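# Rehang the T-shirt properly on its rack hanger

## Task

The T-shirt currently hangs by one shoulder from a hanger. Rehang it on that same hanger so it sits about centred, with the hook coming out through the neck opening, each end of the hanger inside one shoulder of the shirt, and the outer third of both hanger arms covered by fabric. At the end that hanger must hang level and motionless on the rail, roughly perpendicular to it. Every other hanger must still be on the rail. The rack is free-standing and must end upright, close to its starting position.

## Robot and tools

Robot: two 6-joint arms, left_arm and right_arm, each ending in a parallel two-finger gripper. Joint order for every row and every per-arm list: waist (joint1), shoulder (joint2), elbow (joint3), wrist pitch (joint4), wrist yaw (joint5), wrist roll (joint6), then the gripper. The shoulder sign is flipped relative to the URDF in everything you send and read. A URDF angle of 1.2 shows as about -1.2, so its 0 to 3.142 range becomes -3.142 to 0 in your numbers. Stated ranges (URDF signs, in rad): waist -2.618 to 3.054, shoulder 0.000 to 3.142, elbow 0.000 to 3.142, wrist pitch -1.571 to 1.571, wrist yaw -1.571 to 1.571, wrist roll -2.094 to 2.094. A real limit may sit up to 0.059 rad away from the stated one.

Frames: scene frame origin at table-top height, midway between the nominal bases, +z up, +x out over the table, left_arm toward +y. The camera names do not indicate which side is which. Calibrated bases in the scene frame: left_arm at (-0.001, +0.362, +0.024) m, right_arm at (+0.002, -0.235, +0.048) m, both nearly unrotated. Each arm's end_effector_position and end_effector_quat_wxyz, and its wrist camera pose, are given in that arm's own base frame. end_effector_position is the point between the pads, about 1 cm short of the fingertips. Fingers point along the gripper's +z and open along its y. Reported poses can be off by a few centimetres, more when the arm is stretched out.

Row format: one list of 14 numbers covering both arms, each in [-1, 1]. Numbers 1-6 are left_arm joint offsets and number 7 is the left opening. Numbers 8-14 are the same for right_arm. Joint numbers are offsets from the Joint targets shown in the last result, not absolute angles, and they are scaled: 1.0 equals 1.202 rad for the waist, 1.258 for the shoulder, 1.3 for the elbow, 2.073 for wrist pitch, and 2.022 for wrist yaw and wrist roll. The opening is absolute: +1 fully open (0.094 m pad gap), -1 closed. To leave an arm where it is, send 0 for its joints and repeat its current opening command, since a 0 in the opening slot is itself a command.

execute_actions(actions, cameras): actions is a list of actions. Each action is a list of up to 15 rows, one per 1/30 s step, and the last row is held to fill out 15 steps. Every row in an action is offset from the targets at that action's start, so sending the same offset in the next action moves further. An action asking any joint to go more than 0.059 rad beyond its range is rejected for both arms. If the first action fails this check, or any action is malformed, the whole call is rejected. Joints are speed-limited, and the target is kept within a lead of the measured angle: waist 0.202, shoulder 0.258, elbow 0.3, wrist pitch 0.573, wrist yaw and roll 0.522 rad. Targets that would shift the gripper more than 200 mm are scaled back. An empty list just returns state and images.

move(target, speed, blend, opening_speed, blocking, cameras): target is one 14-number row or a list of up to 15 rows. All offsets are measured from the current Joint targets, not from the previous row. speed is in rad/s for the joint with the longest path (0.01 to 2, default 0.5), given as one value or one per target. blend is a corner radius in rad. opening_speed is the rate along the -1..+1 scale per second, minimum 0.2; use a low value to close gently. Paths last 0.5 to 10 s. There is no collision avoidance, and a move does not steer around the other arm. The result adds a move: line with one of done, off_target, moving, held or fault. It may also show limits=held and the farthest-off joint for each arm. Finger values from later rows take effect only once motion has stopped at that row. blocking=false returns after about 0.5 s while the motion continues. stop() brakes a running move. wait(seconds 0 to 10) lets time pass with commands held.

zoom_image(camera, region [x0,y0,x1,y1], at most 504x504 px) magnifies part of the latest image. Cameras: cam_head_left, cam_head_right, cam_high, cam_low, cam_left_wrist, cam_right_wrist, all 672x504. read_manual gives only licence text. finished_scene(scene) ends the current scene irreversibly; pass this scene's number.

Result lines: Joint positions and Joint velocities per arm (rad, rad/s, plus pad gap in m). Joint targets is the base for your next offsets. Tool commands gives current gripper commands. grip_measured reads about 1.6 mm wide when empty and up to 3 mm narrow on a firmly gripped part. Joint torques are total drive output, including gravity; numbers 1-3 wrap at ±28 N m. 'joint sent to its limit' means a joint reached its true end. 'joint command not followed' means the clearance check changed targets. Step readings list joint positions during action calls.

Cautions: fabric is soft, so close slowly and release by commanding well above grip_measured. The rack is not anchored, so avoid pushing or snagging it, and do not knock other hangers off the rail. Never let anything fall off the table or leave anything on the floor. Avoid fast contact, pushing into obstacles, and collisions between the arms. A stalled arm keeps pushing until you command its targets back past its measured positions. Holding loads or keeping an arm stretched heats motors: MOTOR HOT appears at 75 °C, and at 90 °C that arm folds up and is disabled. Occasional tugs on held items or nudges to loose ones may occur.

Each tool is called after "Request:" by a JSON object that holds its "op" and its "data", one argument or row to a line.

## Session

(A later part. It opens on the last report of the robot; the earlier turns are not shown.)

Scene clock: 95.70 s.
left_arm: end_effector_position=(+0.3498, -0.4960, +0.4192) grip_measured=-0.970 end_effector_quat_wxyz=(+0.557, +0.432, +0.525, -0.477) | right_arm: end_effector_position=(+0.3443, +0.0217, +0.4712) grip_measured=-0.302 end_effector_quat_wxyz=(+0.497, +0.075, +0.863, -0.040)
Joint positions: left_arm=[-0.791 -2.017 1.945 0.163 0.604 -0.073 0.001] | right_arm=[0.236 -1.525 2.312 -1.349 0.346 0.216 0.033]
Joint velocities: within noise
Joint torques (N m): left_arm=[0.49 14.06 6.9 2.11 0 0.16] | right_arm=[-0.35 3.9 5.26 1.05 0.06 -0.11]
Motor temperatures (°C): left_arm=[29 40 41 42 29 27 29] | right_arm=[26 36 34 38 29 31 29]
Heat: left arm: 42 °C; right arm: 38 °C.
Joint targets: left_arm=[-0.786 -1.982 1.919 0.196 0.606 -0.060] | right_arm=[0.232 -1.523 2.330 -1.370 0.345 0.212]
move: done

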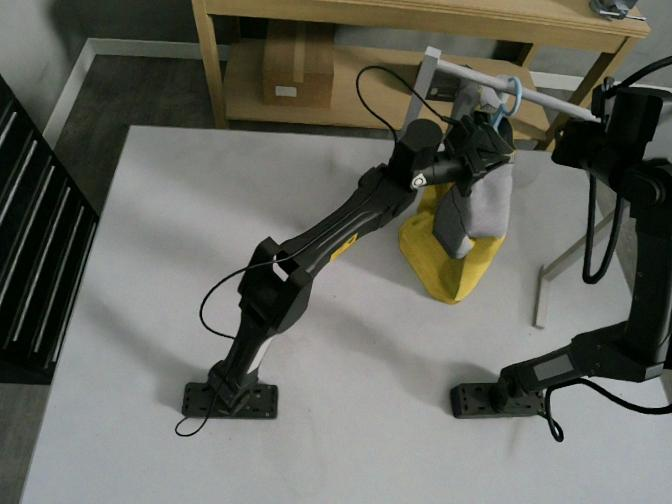

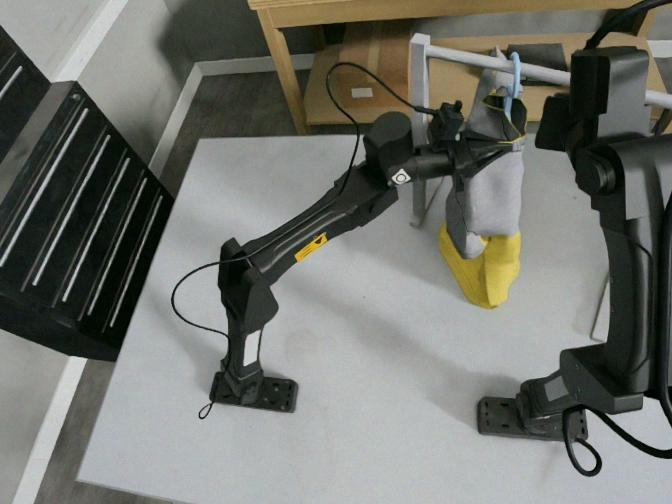

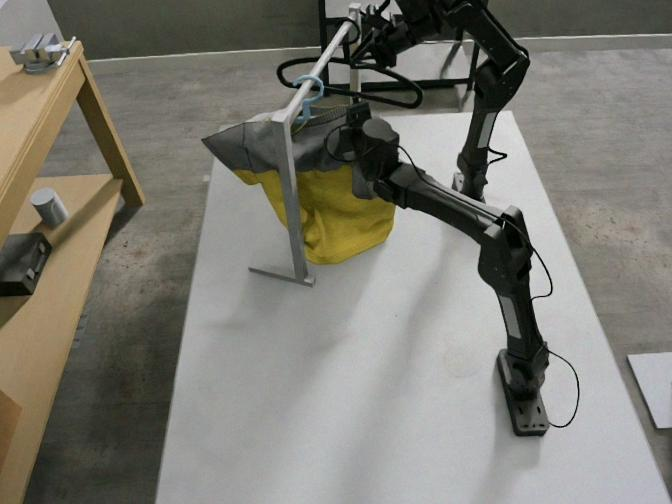

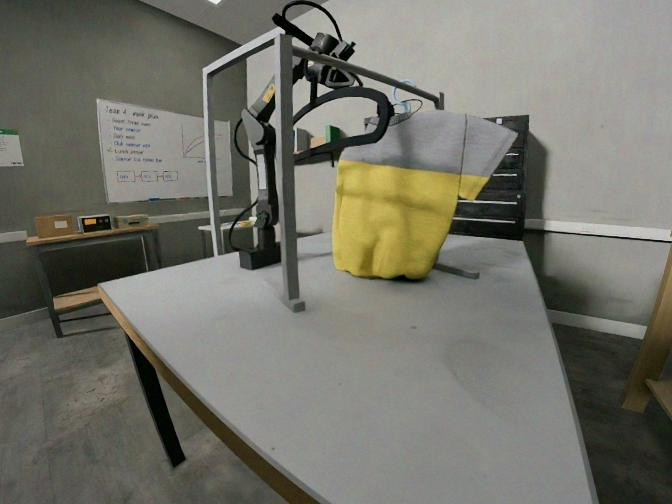

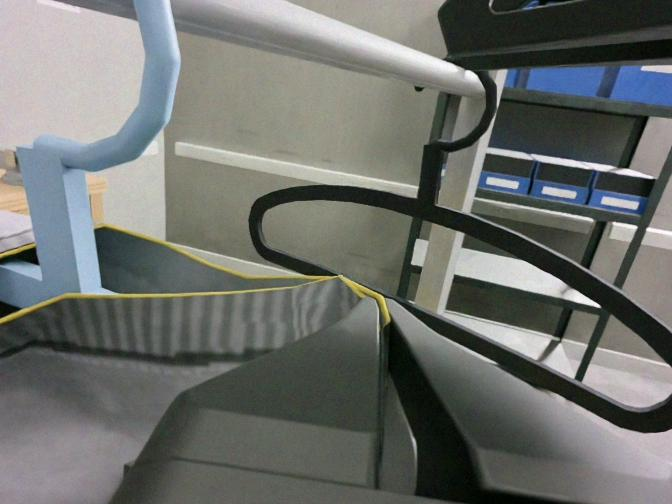

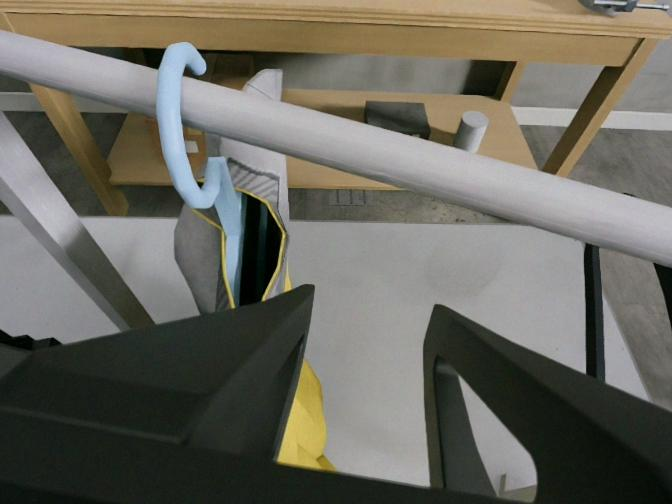

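Request:
{"op": "move", "data": {
  "target": [
    [0,0,0,0,0,0,-0.45,0,0,0,0,0,0,-0.3],
    [0.1755,0.314,-0.3823,0.0651,0.1078,-0.0163,-0.45,0,0,0,0,0,0,-0.3]
  ],
  "speed": 0.4,
  "opening_speed": 0.8
}}

Request:
{"op": "zoom_image", "data": {
  "camera": "cam_low",
  "region": [260, 60, 540, 300]
}}

Request:
{"op": "zoom_image", "data": {
  "camera": "cam_high",
  "region": [180, 50, 440, 300]
}}

Request:
{"op": "zoom_image", "data": {
  "camera": "cam_head_left",
  "region": [360, 40, 620, 340]
}}

Scene clock: 99.87 s.
left_arm: end_effector_position=(+0.3253, -0.3657, +0.4296) grip_measured=-0.453 end_effector_quat_wxyz=(+0.569, +0.437, +0.511, -0.473) | right_arm: end_effector_position=(+0.3443, +0.0217, +0.4712) grip_measured=-0.302 end_effector_quat_wxyz=(+0.497, +0.075, +0.863, -0.040)
Joint positions: left_arm=[-0.577 -1.61 1.45 0.301 0.819 -0.09 0.026] | right_arm=[0.236 -1.525 2.312 -1.349 0.346 0.216 0.033]
Joint velocities: within noise
Joint torques (N m): left_arm=[0.29 9.37 6.76 1.97 0.07 -0.09] | right_arm=[-0.35 3.89 5.26 1.05 0.05 -0.12]
Motor temperatures (°C): left_arm=[29 41 40 43 29 27 29] | right_arm=[26 35 34 38 29 31 29]
Heat: left arm: 43 °C; right arm: 38 °C.
Joint targets: left_arm=[-0.575 -1.587 1.422 0.331 0.824 -0.093] | right_arm=[0.232 -1.523 2.330 -1.370 0.345 0.212]
move: done

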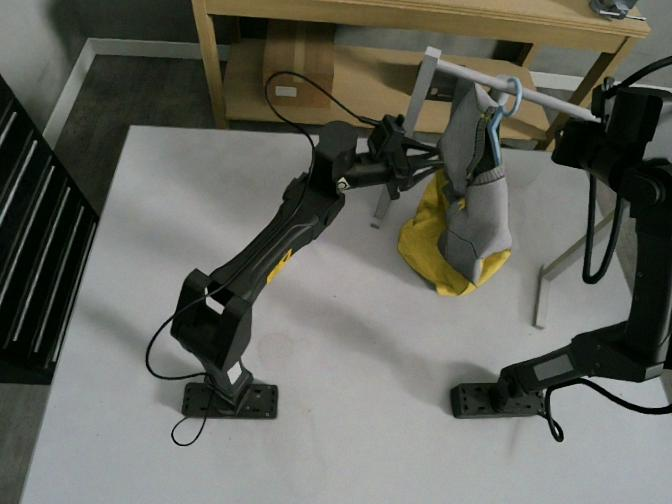

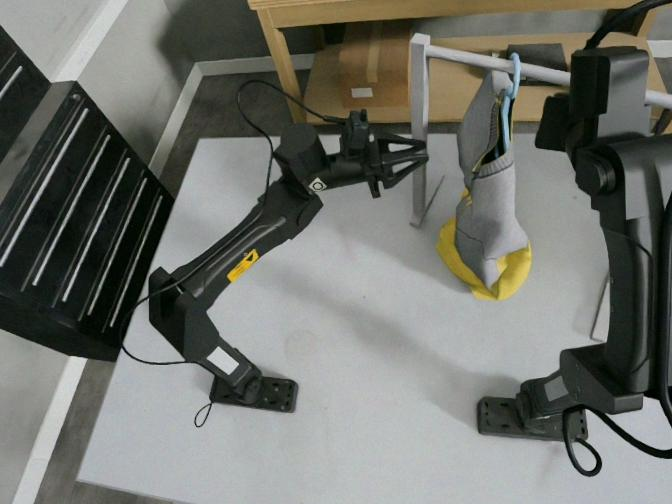

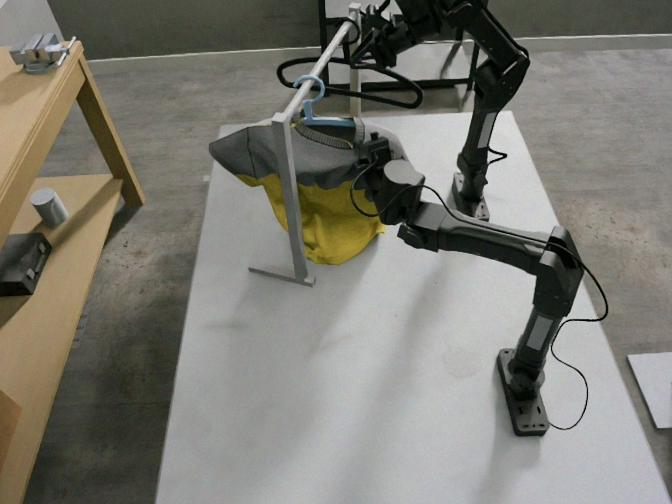

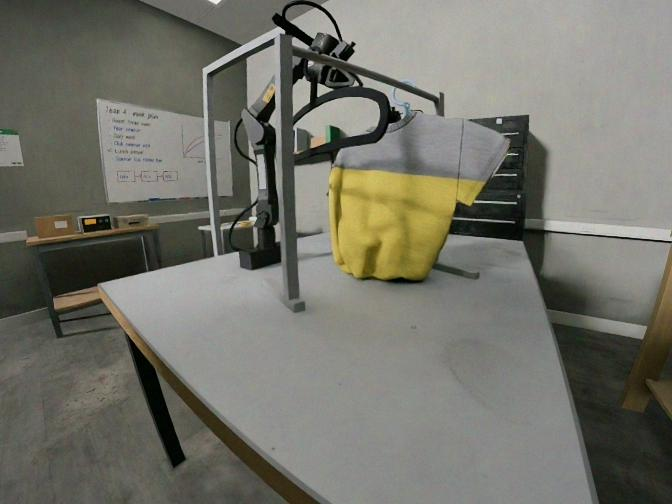

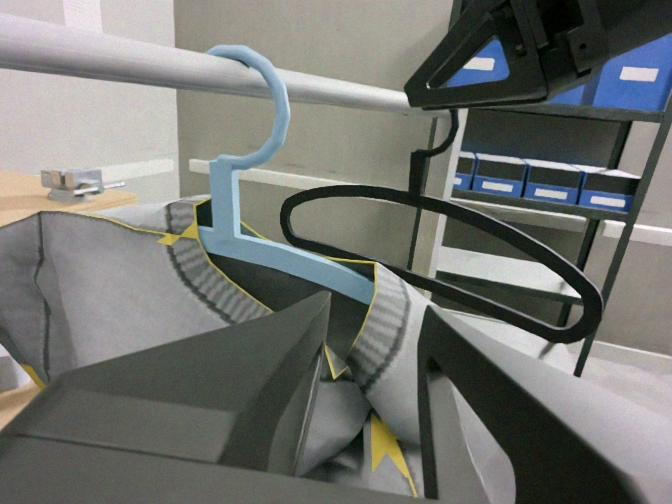

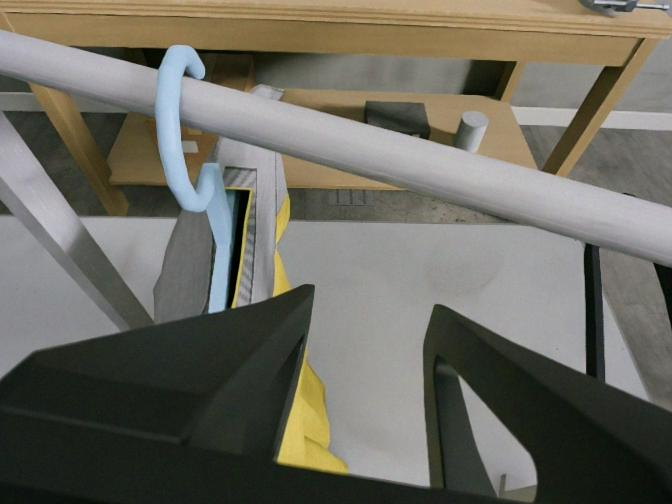

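Scaled by 1.800 from the camera's 672x504 image, which has a finer 960x720 frame.

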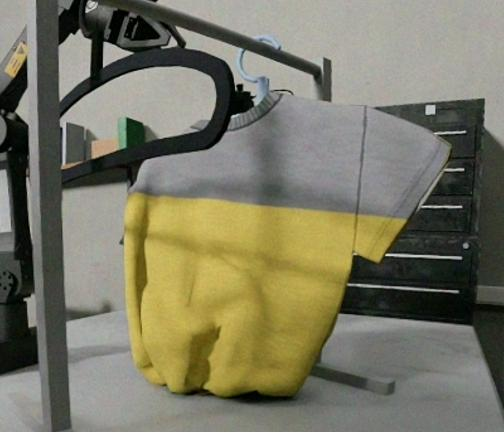

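Scaled by 1.938 from the camera's 672x504 image, which has a finer 960x720 frame.

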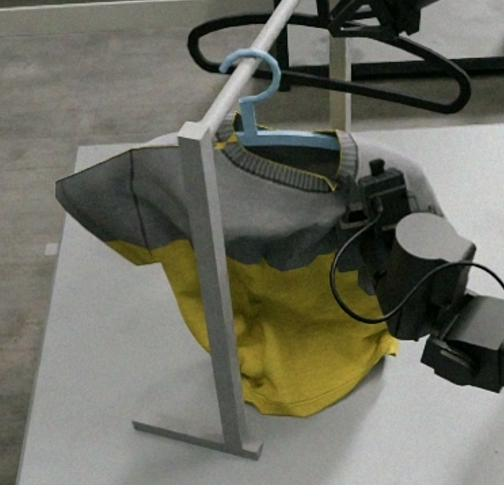

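Scaled by 1.680 from the camera's 672x504 image, which has a finer 960x720 frame.

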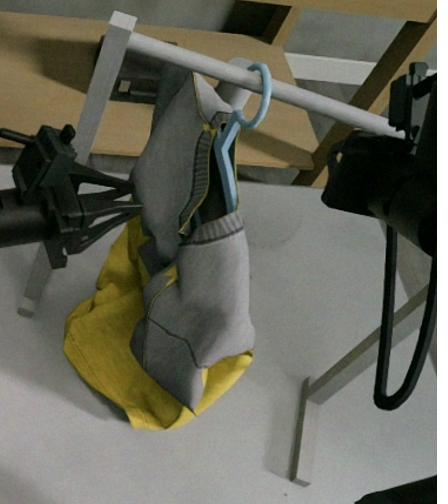

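Request:
{"op": "move", "data": {
  "target": [0.01,-0.3696,0.3846,-0.1129,0.1365,0.046,-0.1,0,0,0,0,0,0,-0.3],
  "speed": 0.5
}}

Request:
{"op": "zoom_image", "data": {
  "camera": "cam_left_wrist",
  "region": [84, 0, 588, 504]
}}

Request:
{"op": "zoom_image", "data": {
  "camera": "cam_high",
  "region": [180, 50, 440, 300]
}}

Scene clock: 105.13 s.
left_arm: end_effector_position=(+0.3715, -0.4226, +0.3836) grip_measured=-0.103 end_effector_quat_wxyz=(+0.478, +0.518, +0.480, -0.522) | right_arm: end_effector_position=(+0.3443, +0.0217, +0.4712) grip_measured=-0.302 end_effector_quat_wxyz=(+0.497, +0.075, +0.863, -0.040)
Joint positions: left_arm=[-0.567 -2.026 1.892 0.142 1.086 -0.012 0.042] | right_arm=[0.236 -1.525 2.312 -1.349 0.346 0.216 0.033]
Joint velocities: within noise
Joint torques (N m): left_arm=[0.34 9.18 12.08 1.15 0.1 0.07] | right_arm=[-0.34 3.88 5.26 1.04 0.05 -0.11]
Motor temperatures (°C): left_arm=[29 41 40 43 29 27 29] | right_arm=[26 35 34 38 29 31 29]
Heat: left arm: 43 °C; right arm: 38 °C.
Joint targets: left_arm=[-0.563 -2.052 1.922 0.097 1.100 0.000] | right_arm=[0.232 -1.523 2.330 -1.370 0.345 0.212]
move: off_target (left_arm); left_arm: the wrist pitch is farthest, 0.045 rad from its target

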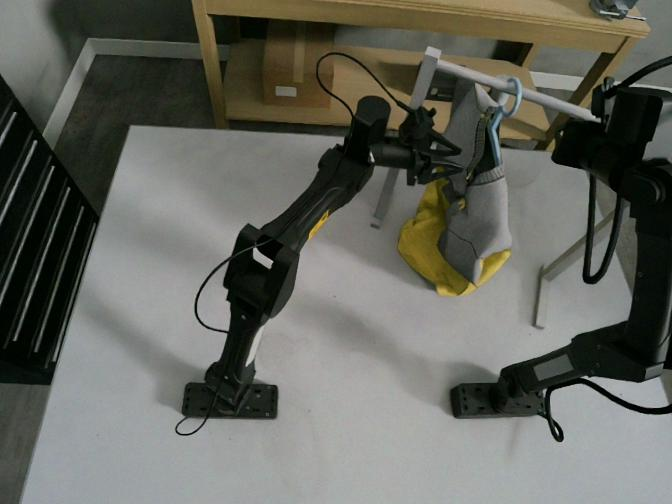

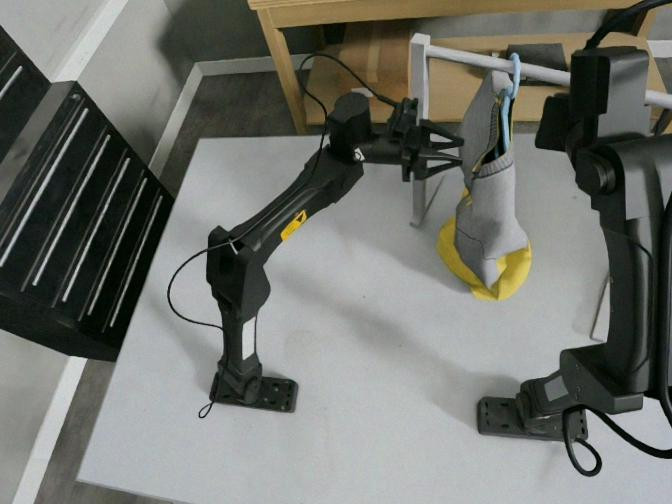

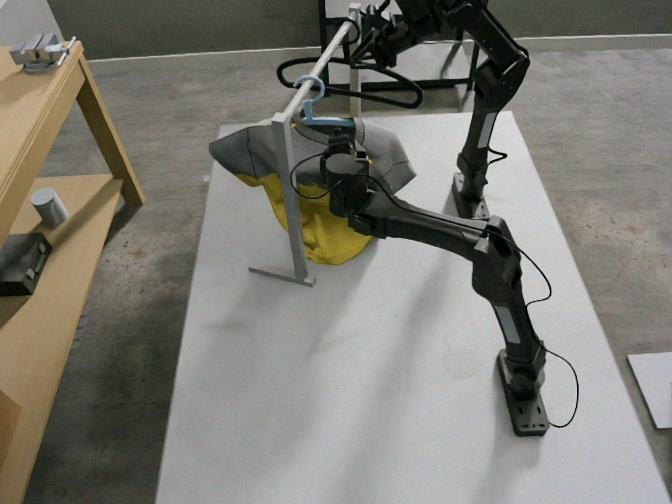

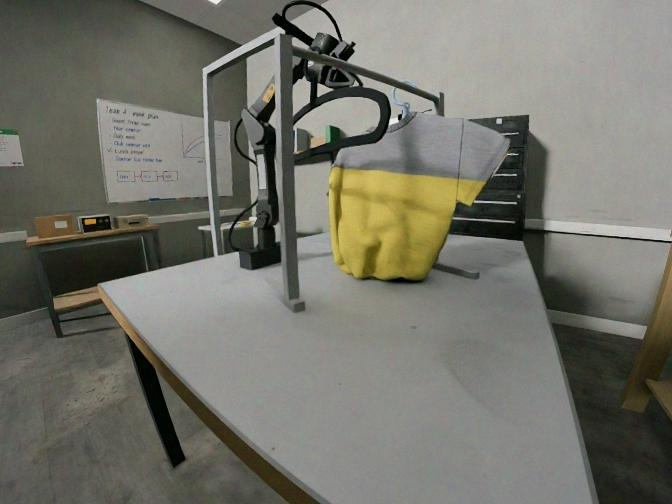

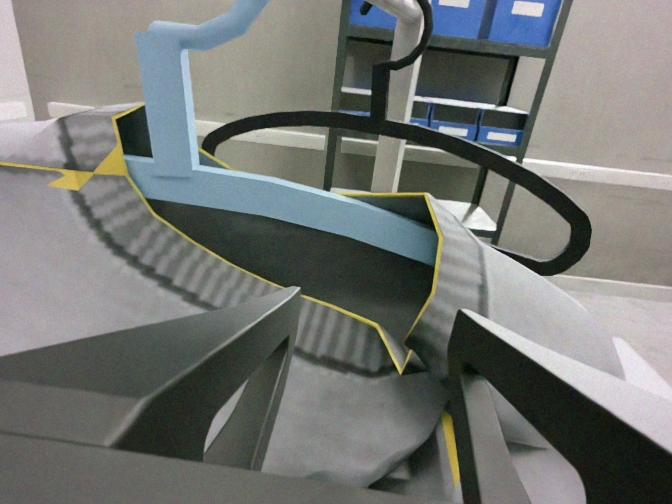

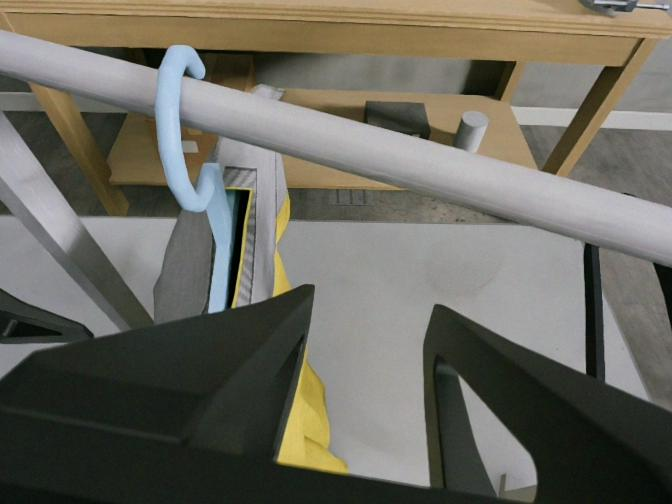

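Scaled by 1.000.

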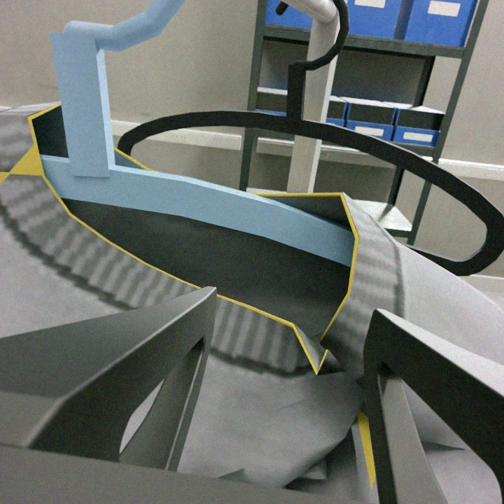

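Scaled by 1.938 from the camera's 672x504 image, which has a finer 960x720 frame.

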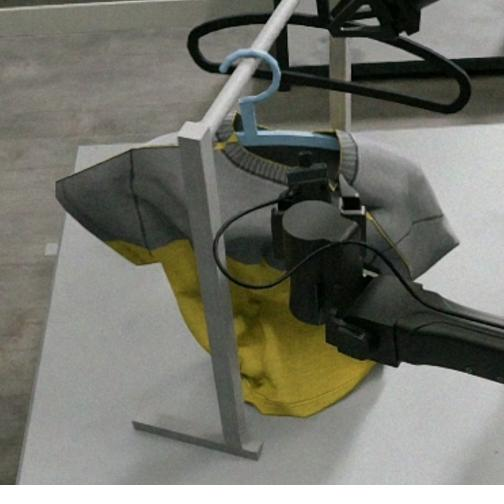

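Request:
{"op": "move", "data": {
  "target": [
    [-0.1032,-0.0095,-0.0854,0.0642,-0.0692,0,-0.1,0,0,0,0,0,0,-0.3],
    [-0.1032,-0.0095,-0.0854,0.0642,-0.0692,0,-1,0,0,0,0,0,0,-0.3]
  ],
  "speed": 0.2,
  "opening_speed": 1.0
}}

Request:
{"op": "zoom_image", "data": {
  "camera": "cam_left_wrist",
  "region": [84, 0, 588, 504]
}}

Scene clock: 110.57 s.
left_arm: end_effector_position=(+0.3416, -0.4692, +0.3664) grip_measured=-0.992 end_effector_quat_wxyz=(+0.478, +0.517, +0.481, -0.522) | right_arm: end_effector_position=(+0.3441, +0.0216, +0.4709) grip_measured=-0.302 end_effector_quat_wxyz=(+0.497, +0.074, +0.864, -0.040)
Joint positions: left_arm=[-0.688 -2.033 1.836 0.201 0.963 -0.012 0] | right_arm=[0.236 -1.525 2.312 -1.351 0.346 0.216 0.033]
Joint velocities: within noise
Joint torques (N m): left_arm=[0.25 8.95 7.15 1.96 -0.08 0.09] | right_arm=[-0.36 3.88 5.26 1.04 0.06 -0.11]
Motor temperatures (°C): left_arm=[29 40 40 42 29 27 29] | right_arm=[26 35 34 38 29 31 29]
Heat: left arm: 42 °C; right arm: 38 °C.
Joint targets: left_arm=[-0.687 -2.064 1.811 0.230 0.960 0.000] | right_arm=[0.232 -1.523 2.330 -1.370 0.345 0.212]
move: done

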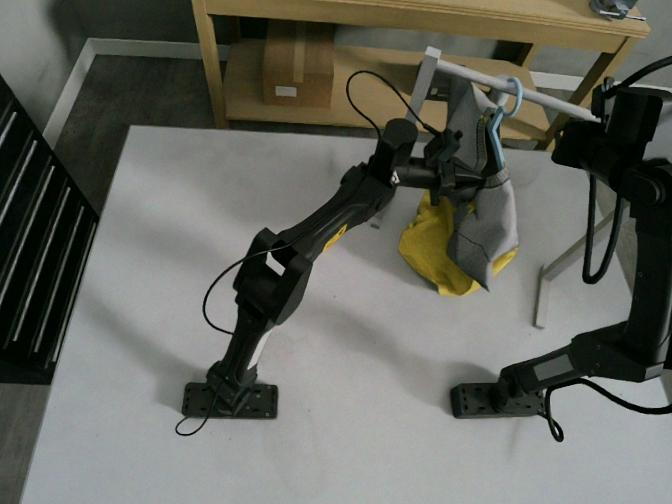

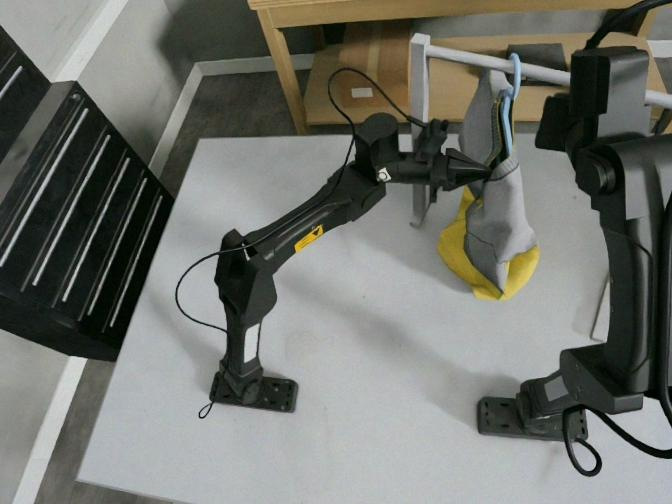

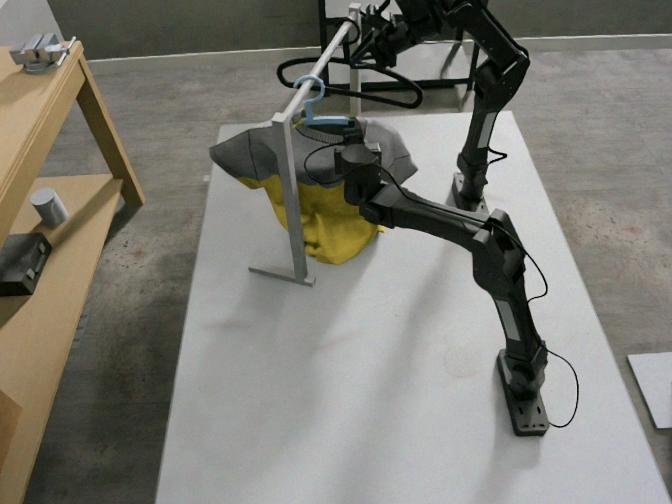

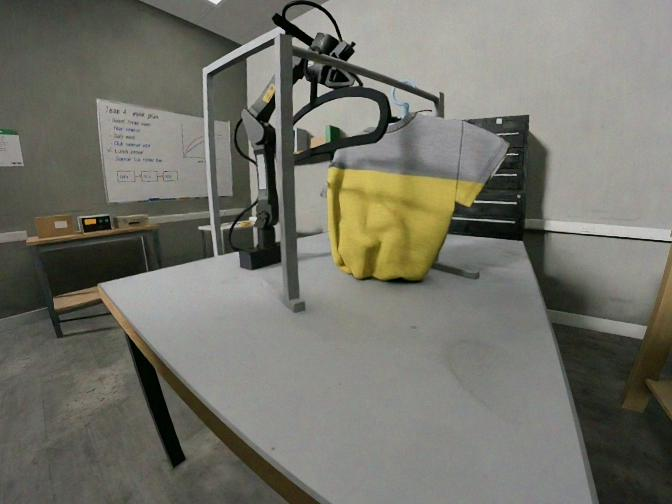

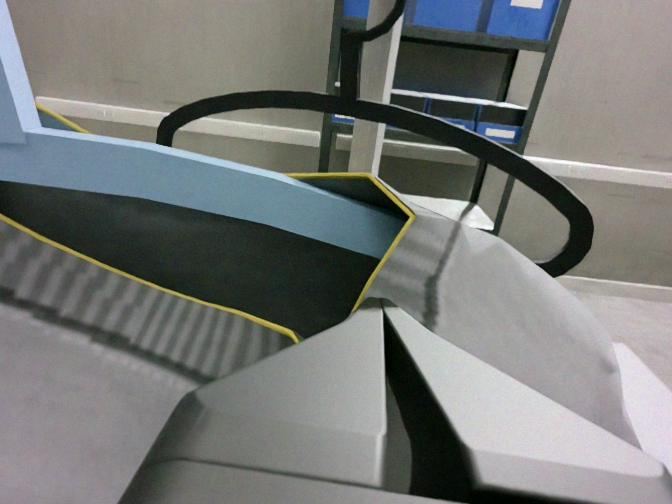

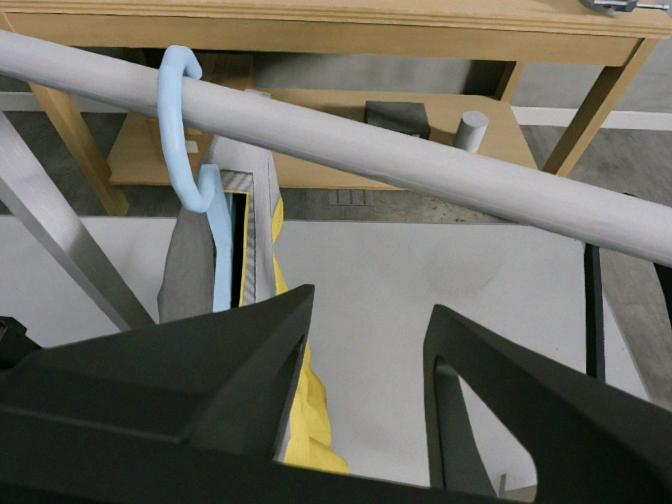

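Scaled by 1.000.

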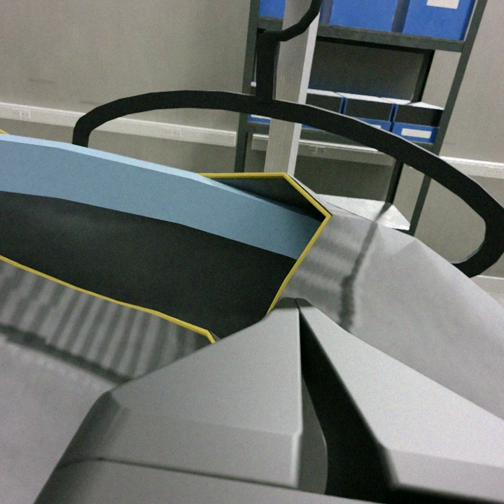

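Request:
{"op": "move", "data": {
  "target": [
    [0,0,0,0,0,0,-0.05,0,0,0,0,0,0,-0.3],
    [-0.0075,-0.062,0.1431,-0.0579,0.001,0,-0.05,0,0,0,0,0,0,-0.3],
    [-0.0075,-0.062,0.1431,-0.0579,0.001,0,-1,0,0,0,0,0,0,-0.3]
  ],
  "speed": 0.25,
  "opening_speed": 1.5
}}

Request:
{"op": "zoom_image", "data": {
  "camera": "cam_left_wrist",
  "region": [84, 0, 588, 504]
}}

Scene clock: 116.30 s.
left_arm: end_effector_position=(+0.3506, -0.4806, +0.3736) grip_measured=-0.992 end_effector_quat_wxyz=(+0.479, +0.521, +0.473, -0.525) | right_arm: end_effector_position=(+0.3441, +0.0216, +0.4709) grip_measured=-0.302 end_effector_quat_wxyz=(+0.497, +0.074, +0.864, -0.040)
Joint positions: left_arm=[-0.692 -2.107 1.968 0.155 0.972 -0.011 0] | right_arm=[0.236 -1.525 2.312 -1.351 0.346 0.216 0.033]
Joint velocities: within noise
Joint torques (N m): left_arm=[-0.42 9.32 11.96 1.2 -0.09 0.07] | right_arm=[-0.34 3.89 5.24 1.04 0.06 -0.12]
Motor temperatures (°C): left_arm=[29 40 40 42 29 27 28] | right_arm=[26 35 34 38 29 31 29]
Heat: left arm: 42 °C; right arm: 38 °C.
Joint targets: left_arm=[-0.696 -2.143 1.997 0.110 0.962 0.000] | right_arm=[0.232 -1.523 2.330 -1.370 0.345 0.212]
move: off_target (left_arm); target 3's new numbers were sent with left_arm's wrist pitch 0.045 rad from that target; left_arm: the wrist pitch is farthest, 0.045 rad from its target

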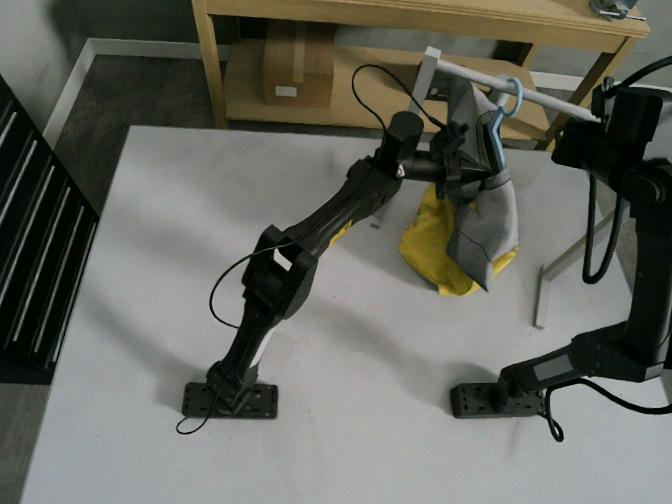

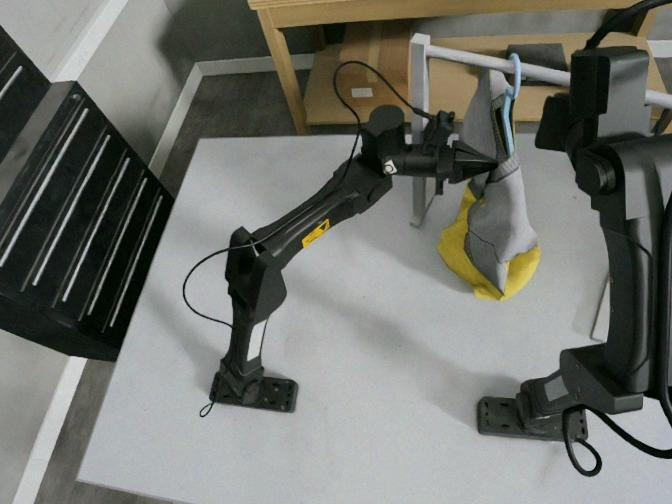

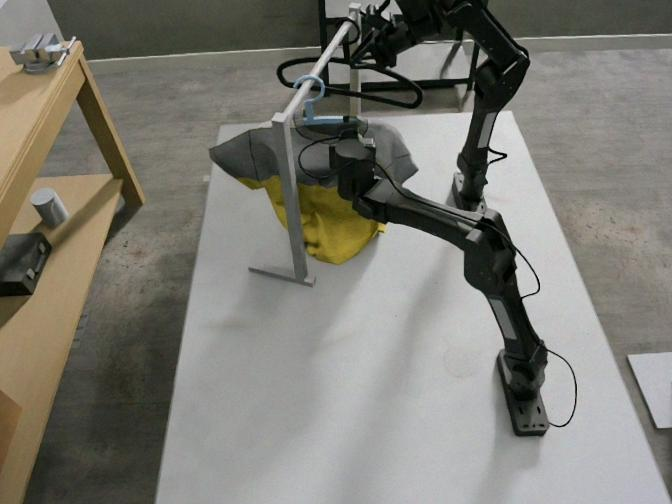

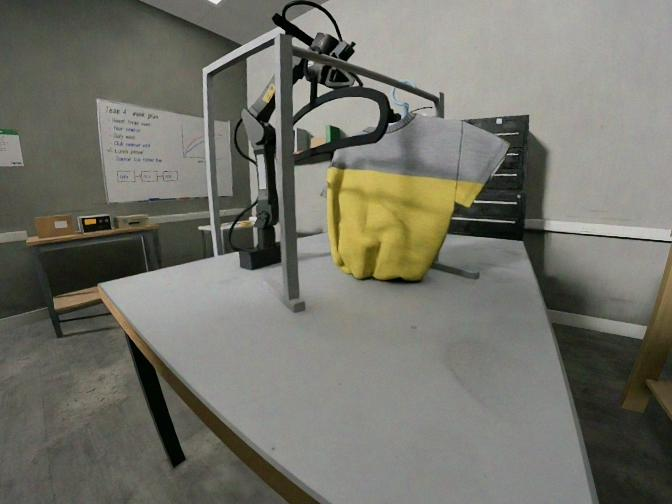

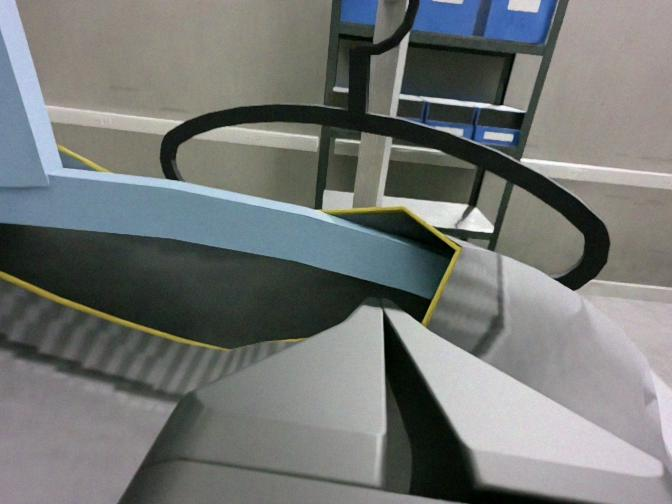

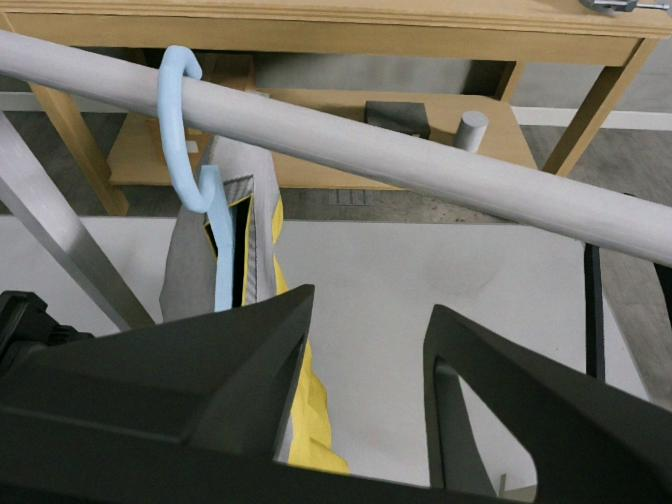

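Scaled by 1.000.

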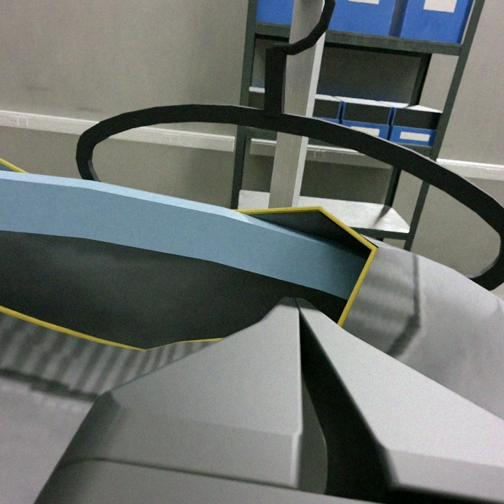

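Request:
{"op": "wait", "data": {
  "seconds": 0
}}

Scene clock: 119.03 s.
left_arm: end_effector_position=(+0.3506, -0.4806, +0.3736) grip_measured=-0.992 end_effector_quat_wxyz=(+0.479, +0.521, +0.473, -0.525) | right_arm: end_effector_position=(+0.3441, +0.0216, +0.4709) grip_measured=-0.302 end_effector_quat_wxyz=(+0.497, +0.074, +0.864, -0.040)
Joint positions: left_arm=[-0.692 -2.107 1.968 0.155 0.972 -0.011 0] | right_arm=[0.236 -1.525 2.312 -1.351 0.346 0.216 0.033]
Joint velocities: within noise
Joint torques (N m): left_arm=[-0.44 9.25 11.99 1.2 -0.04 0.08] | right_arm=[-0.34 3.88 5.26 1.05 0.06 -0.12]
Motor temperatures (°C): left_arm=[29 41 40 42 29 27 28] | right_arm=[26 35 34 38 29 31 28]
Heat: left arm: 42 °C; right arm: 38 °C.
Joint targets: left_arm=[-0.696 -2.143 1.997 0.110 0.962 0.000] | right_arm=[0.232 -1.523 2.330 -1.370 0.345 0.212]
Tool commands: left_gripper/opening=-1.0 right_gripper/opening=-0.3

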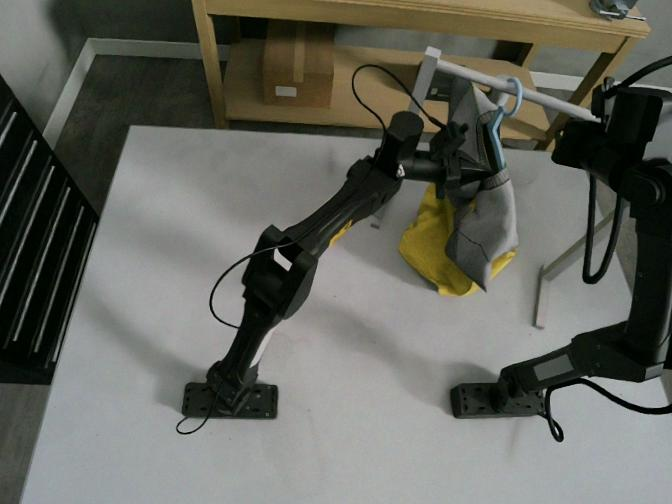

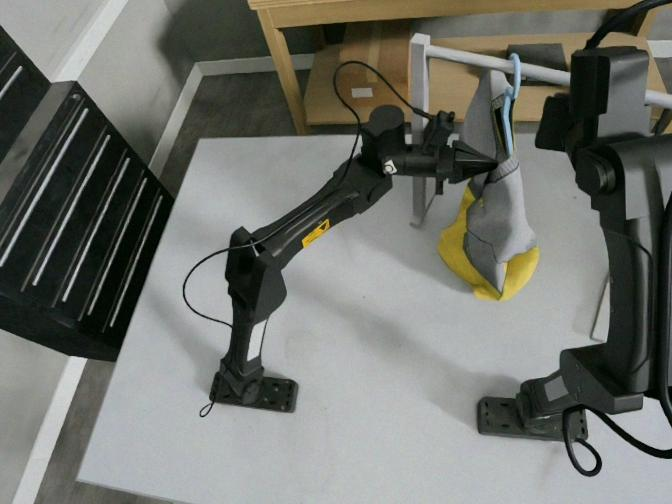

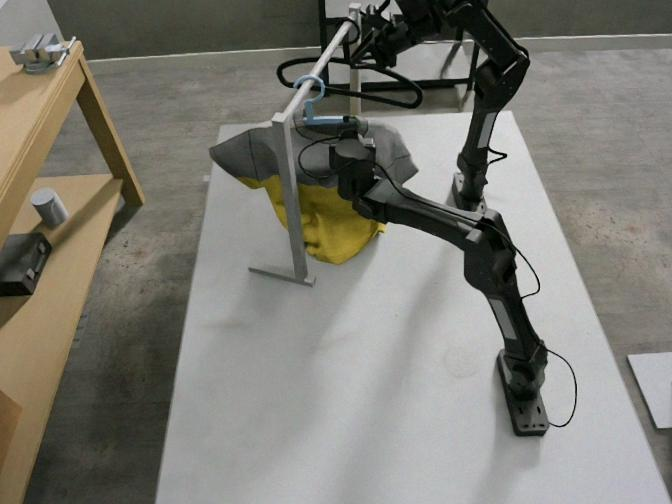

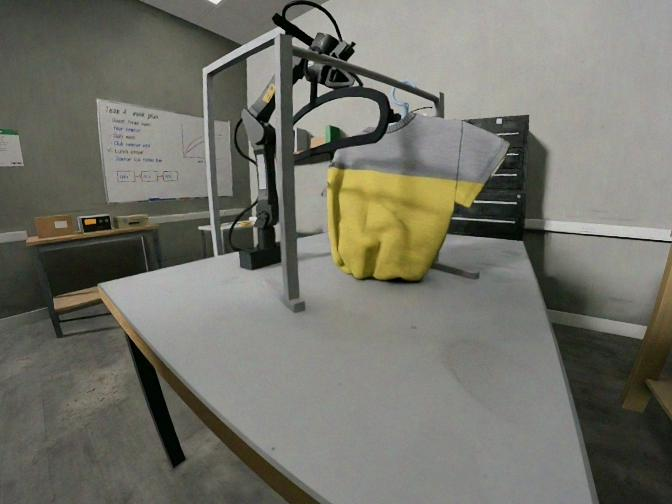

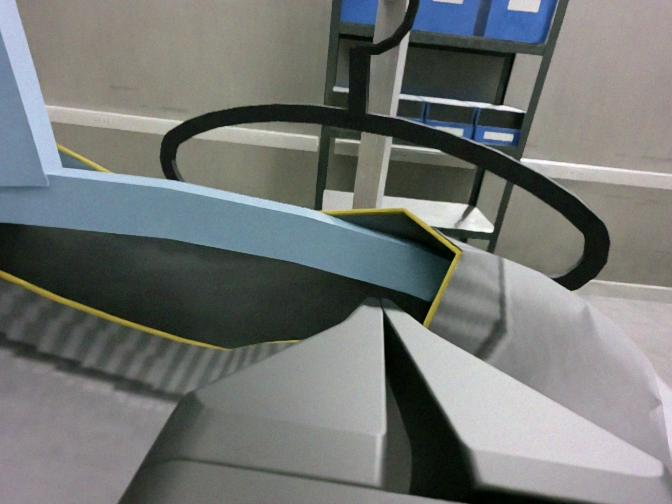

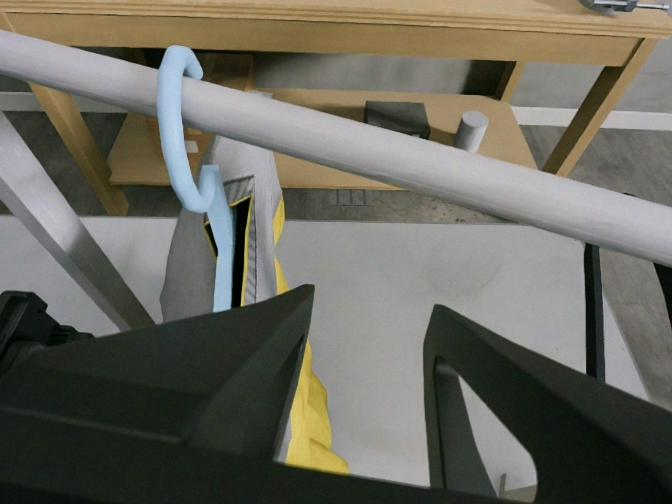

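Request:
{"op": "zoom_image", "data": {
  "camera": "cam_high",
  "region": [190, 60, 440, 280]
}}

Request:
{"op": "zoom_image", "data": {
  "camera": "cam_low",
  "region": [300, 60, 540, 300]
}}

Scaled by 2.016 from the camera's 672x504 image, which has a finer 960x720 frame.

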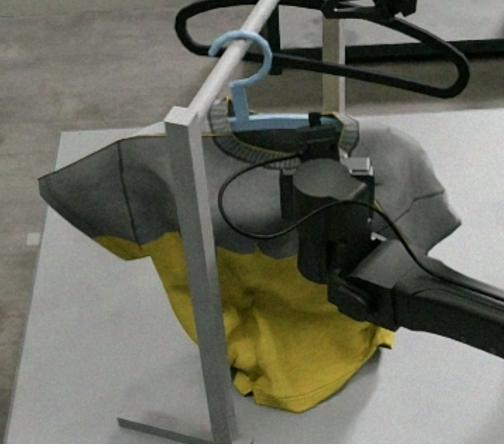

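Scaled by 2.100 from the camera's 672x504 image, which has a finer 960x720 frame.

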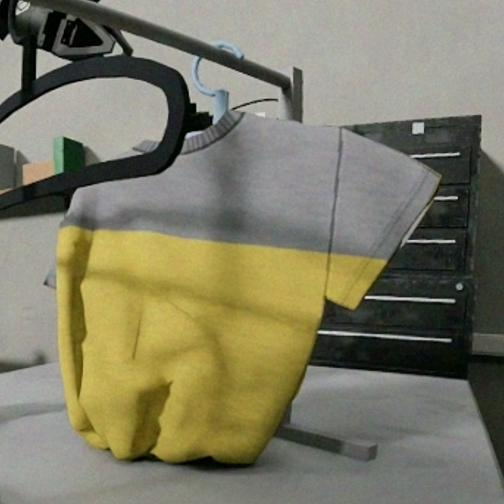

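Request:
{"op": "zoom_image", "data": {
  "camera": "cam_right_wrist",
  "region": [120, 20, 360, 340]
}}

Request:
{"op": "zoom_image", "data": {
  "camera": "cam_head_right",
  "region": [420, 30, 580, 200]
}}

Scaled by 1.575 from the camera's 672x504 image, which has a finer 960x720 frame.

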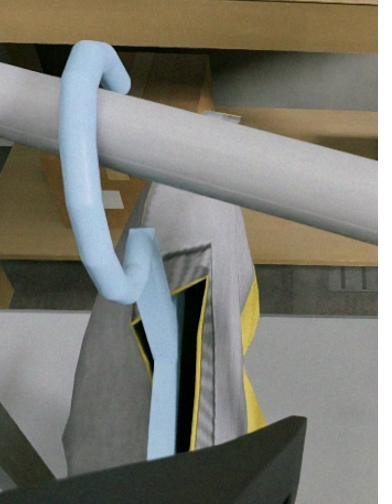

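Scaled by 2.965 from the camera's 672x504 image, which has a finer 960x720 frame.

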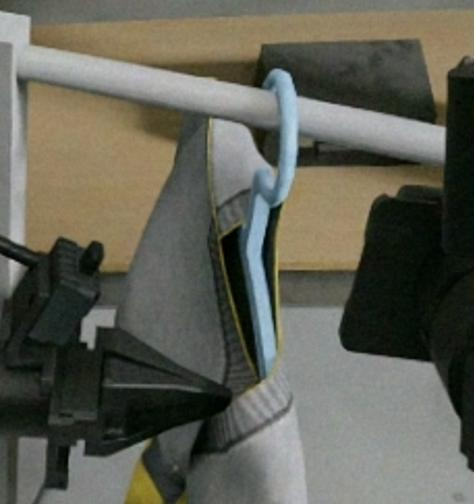

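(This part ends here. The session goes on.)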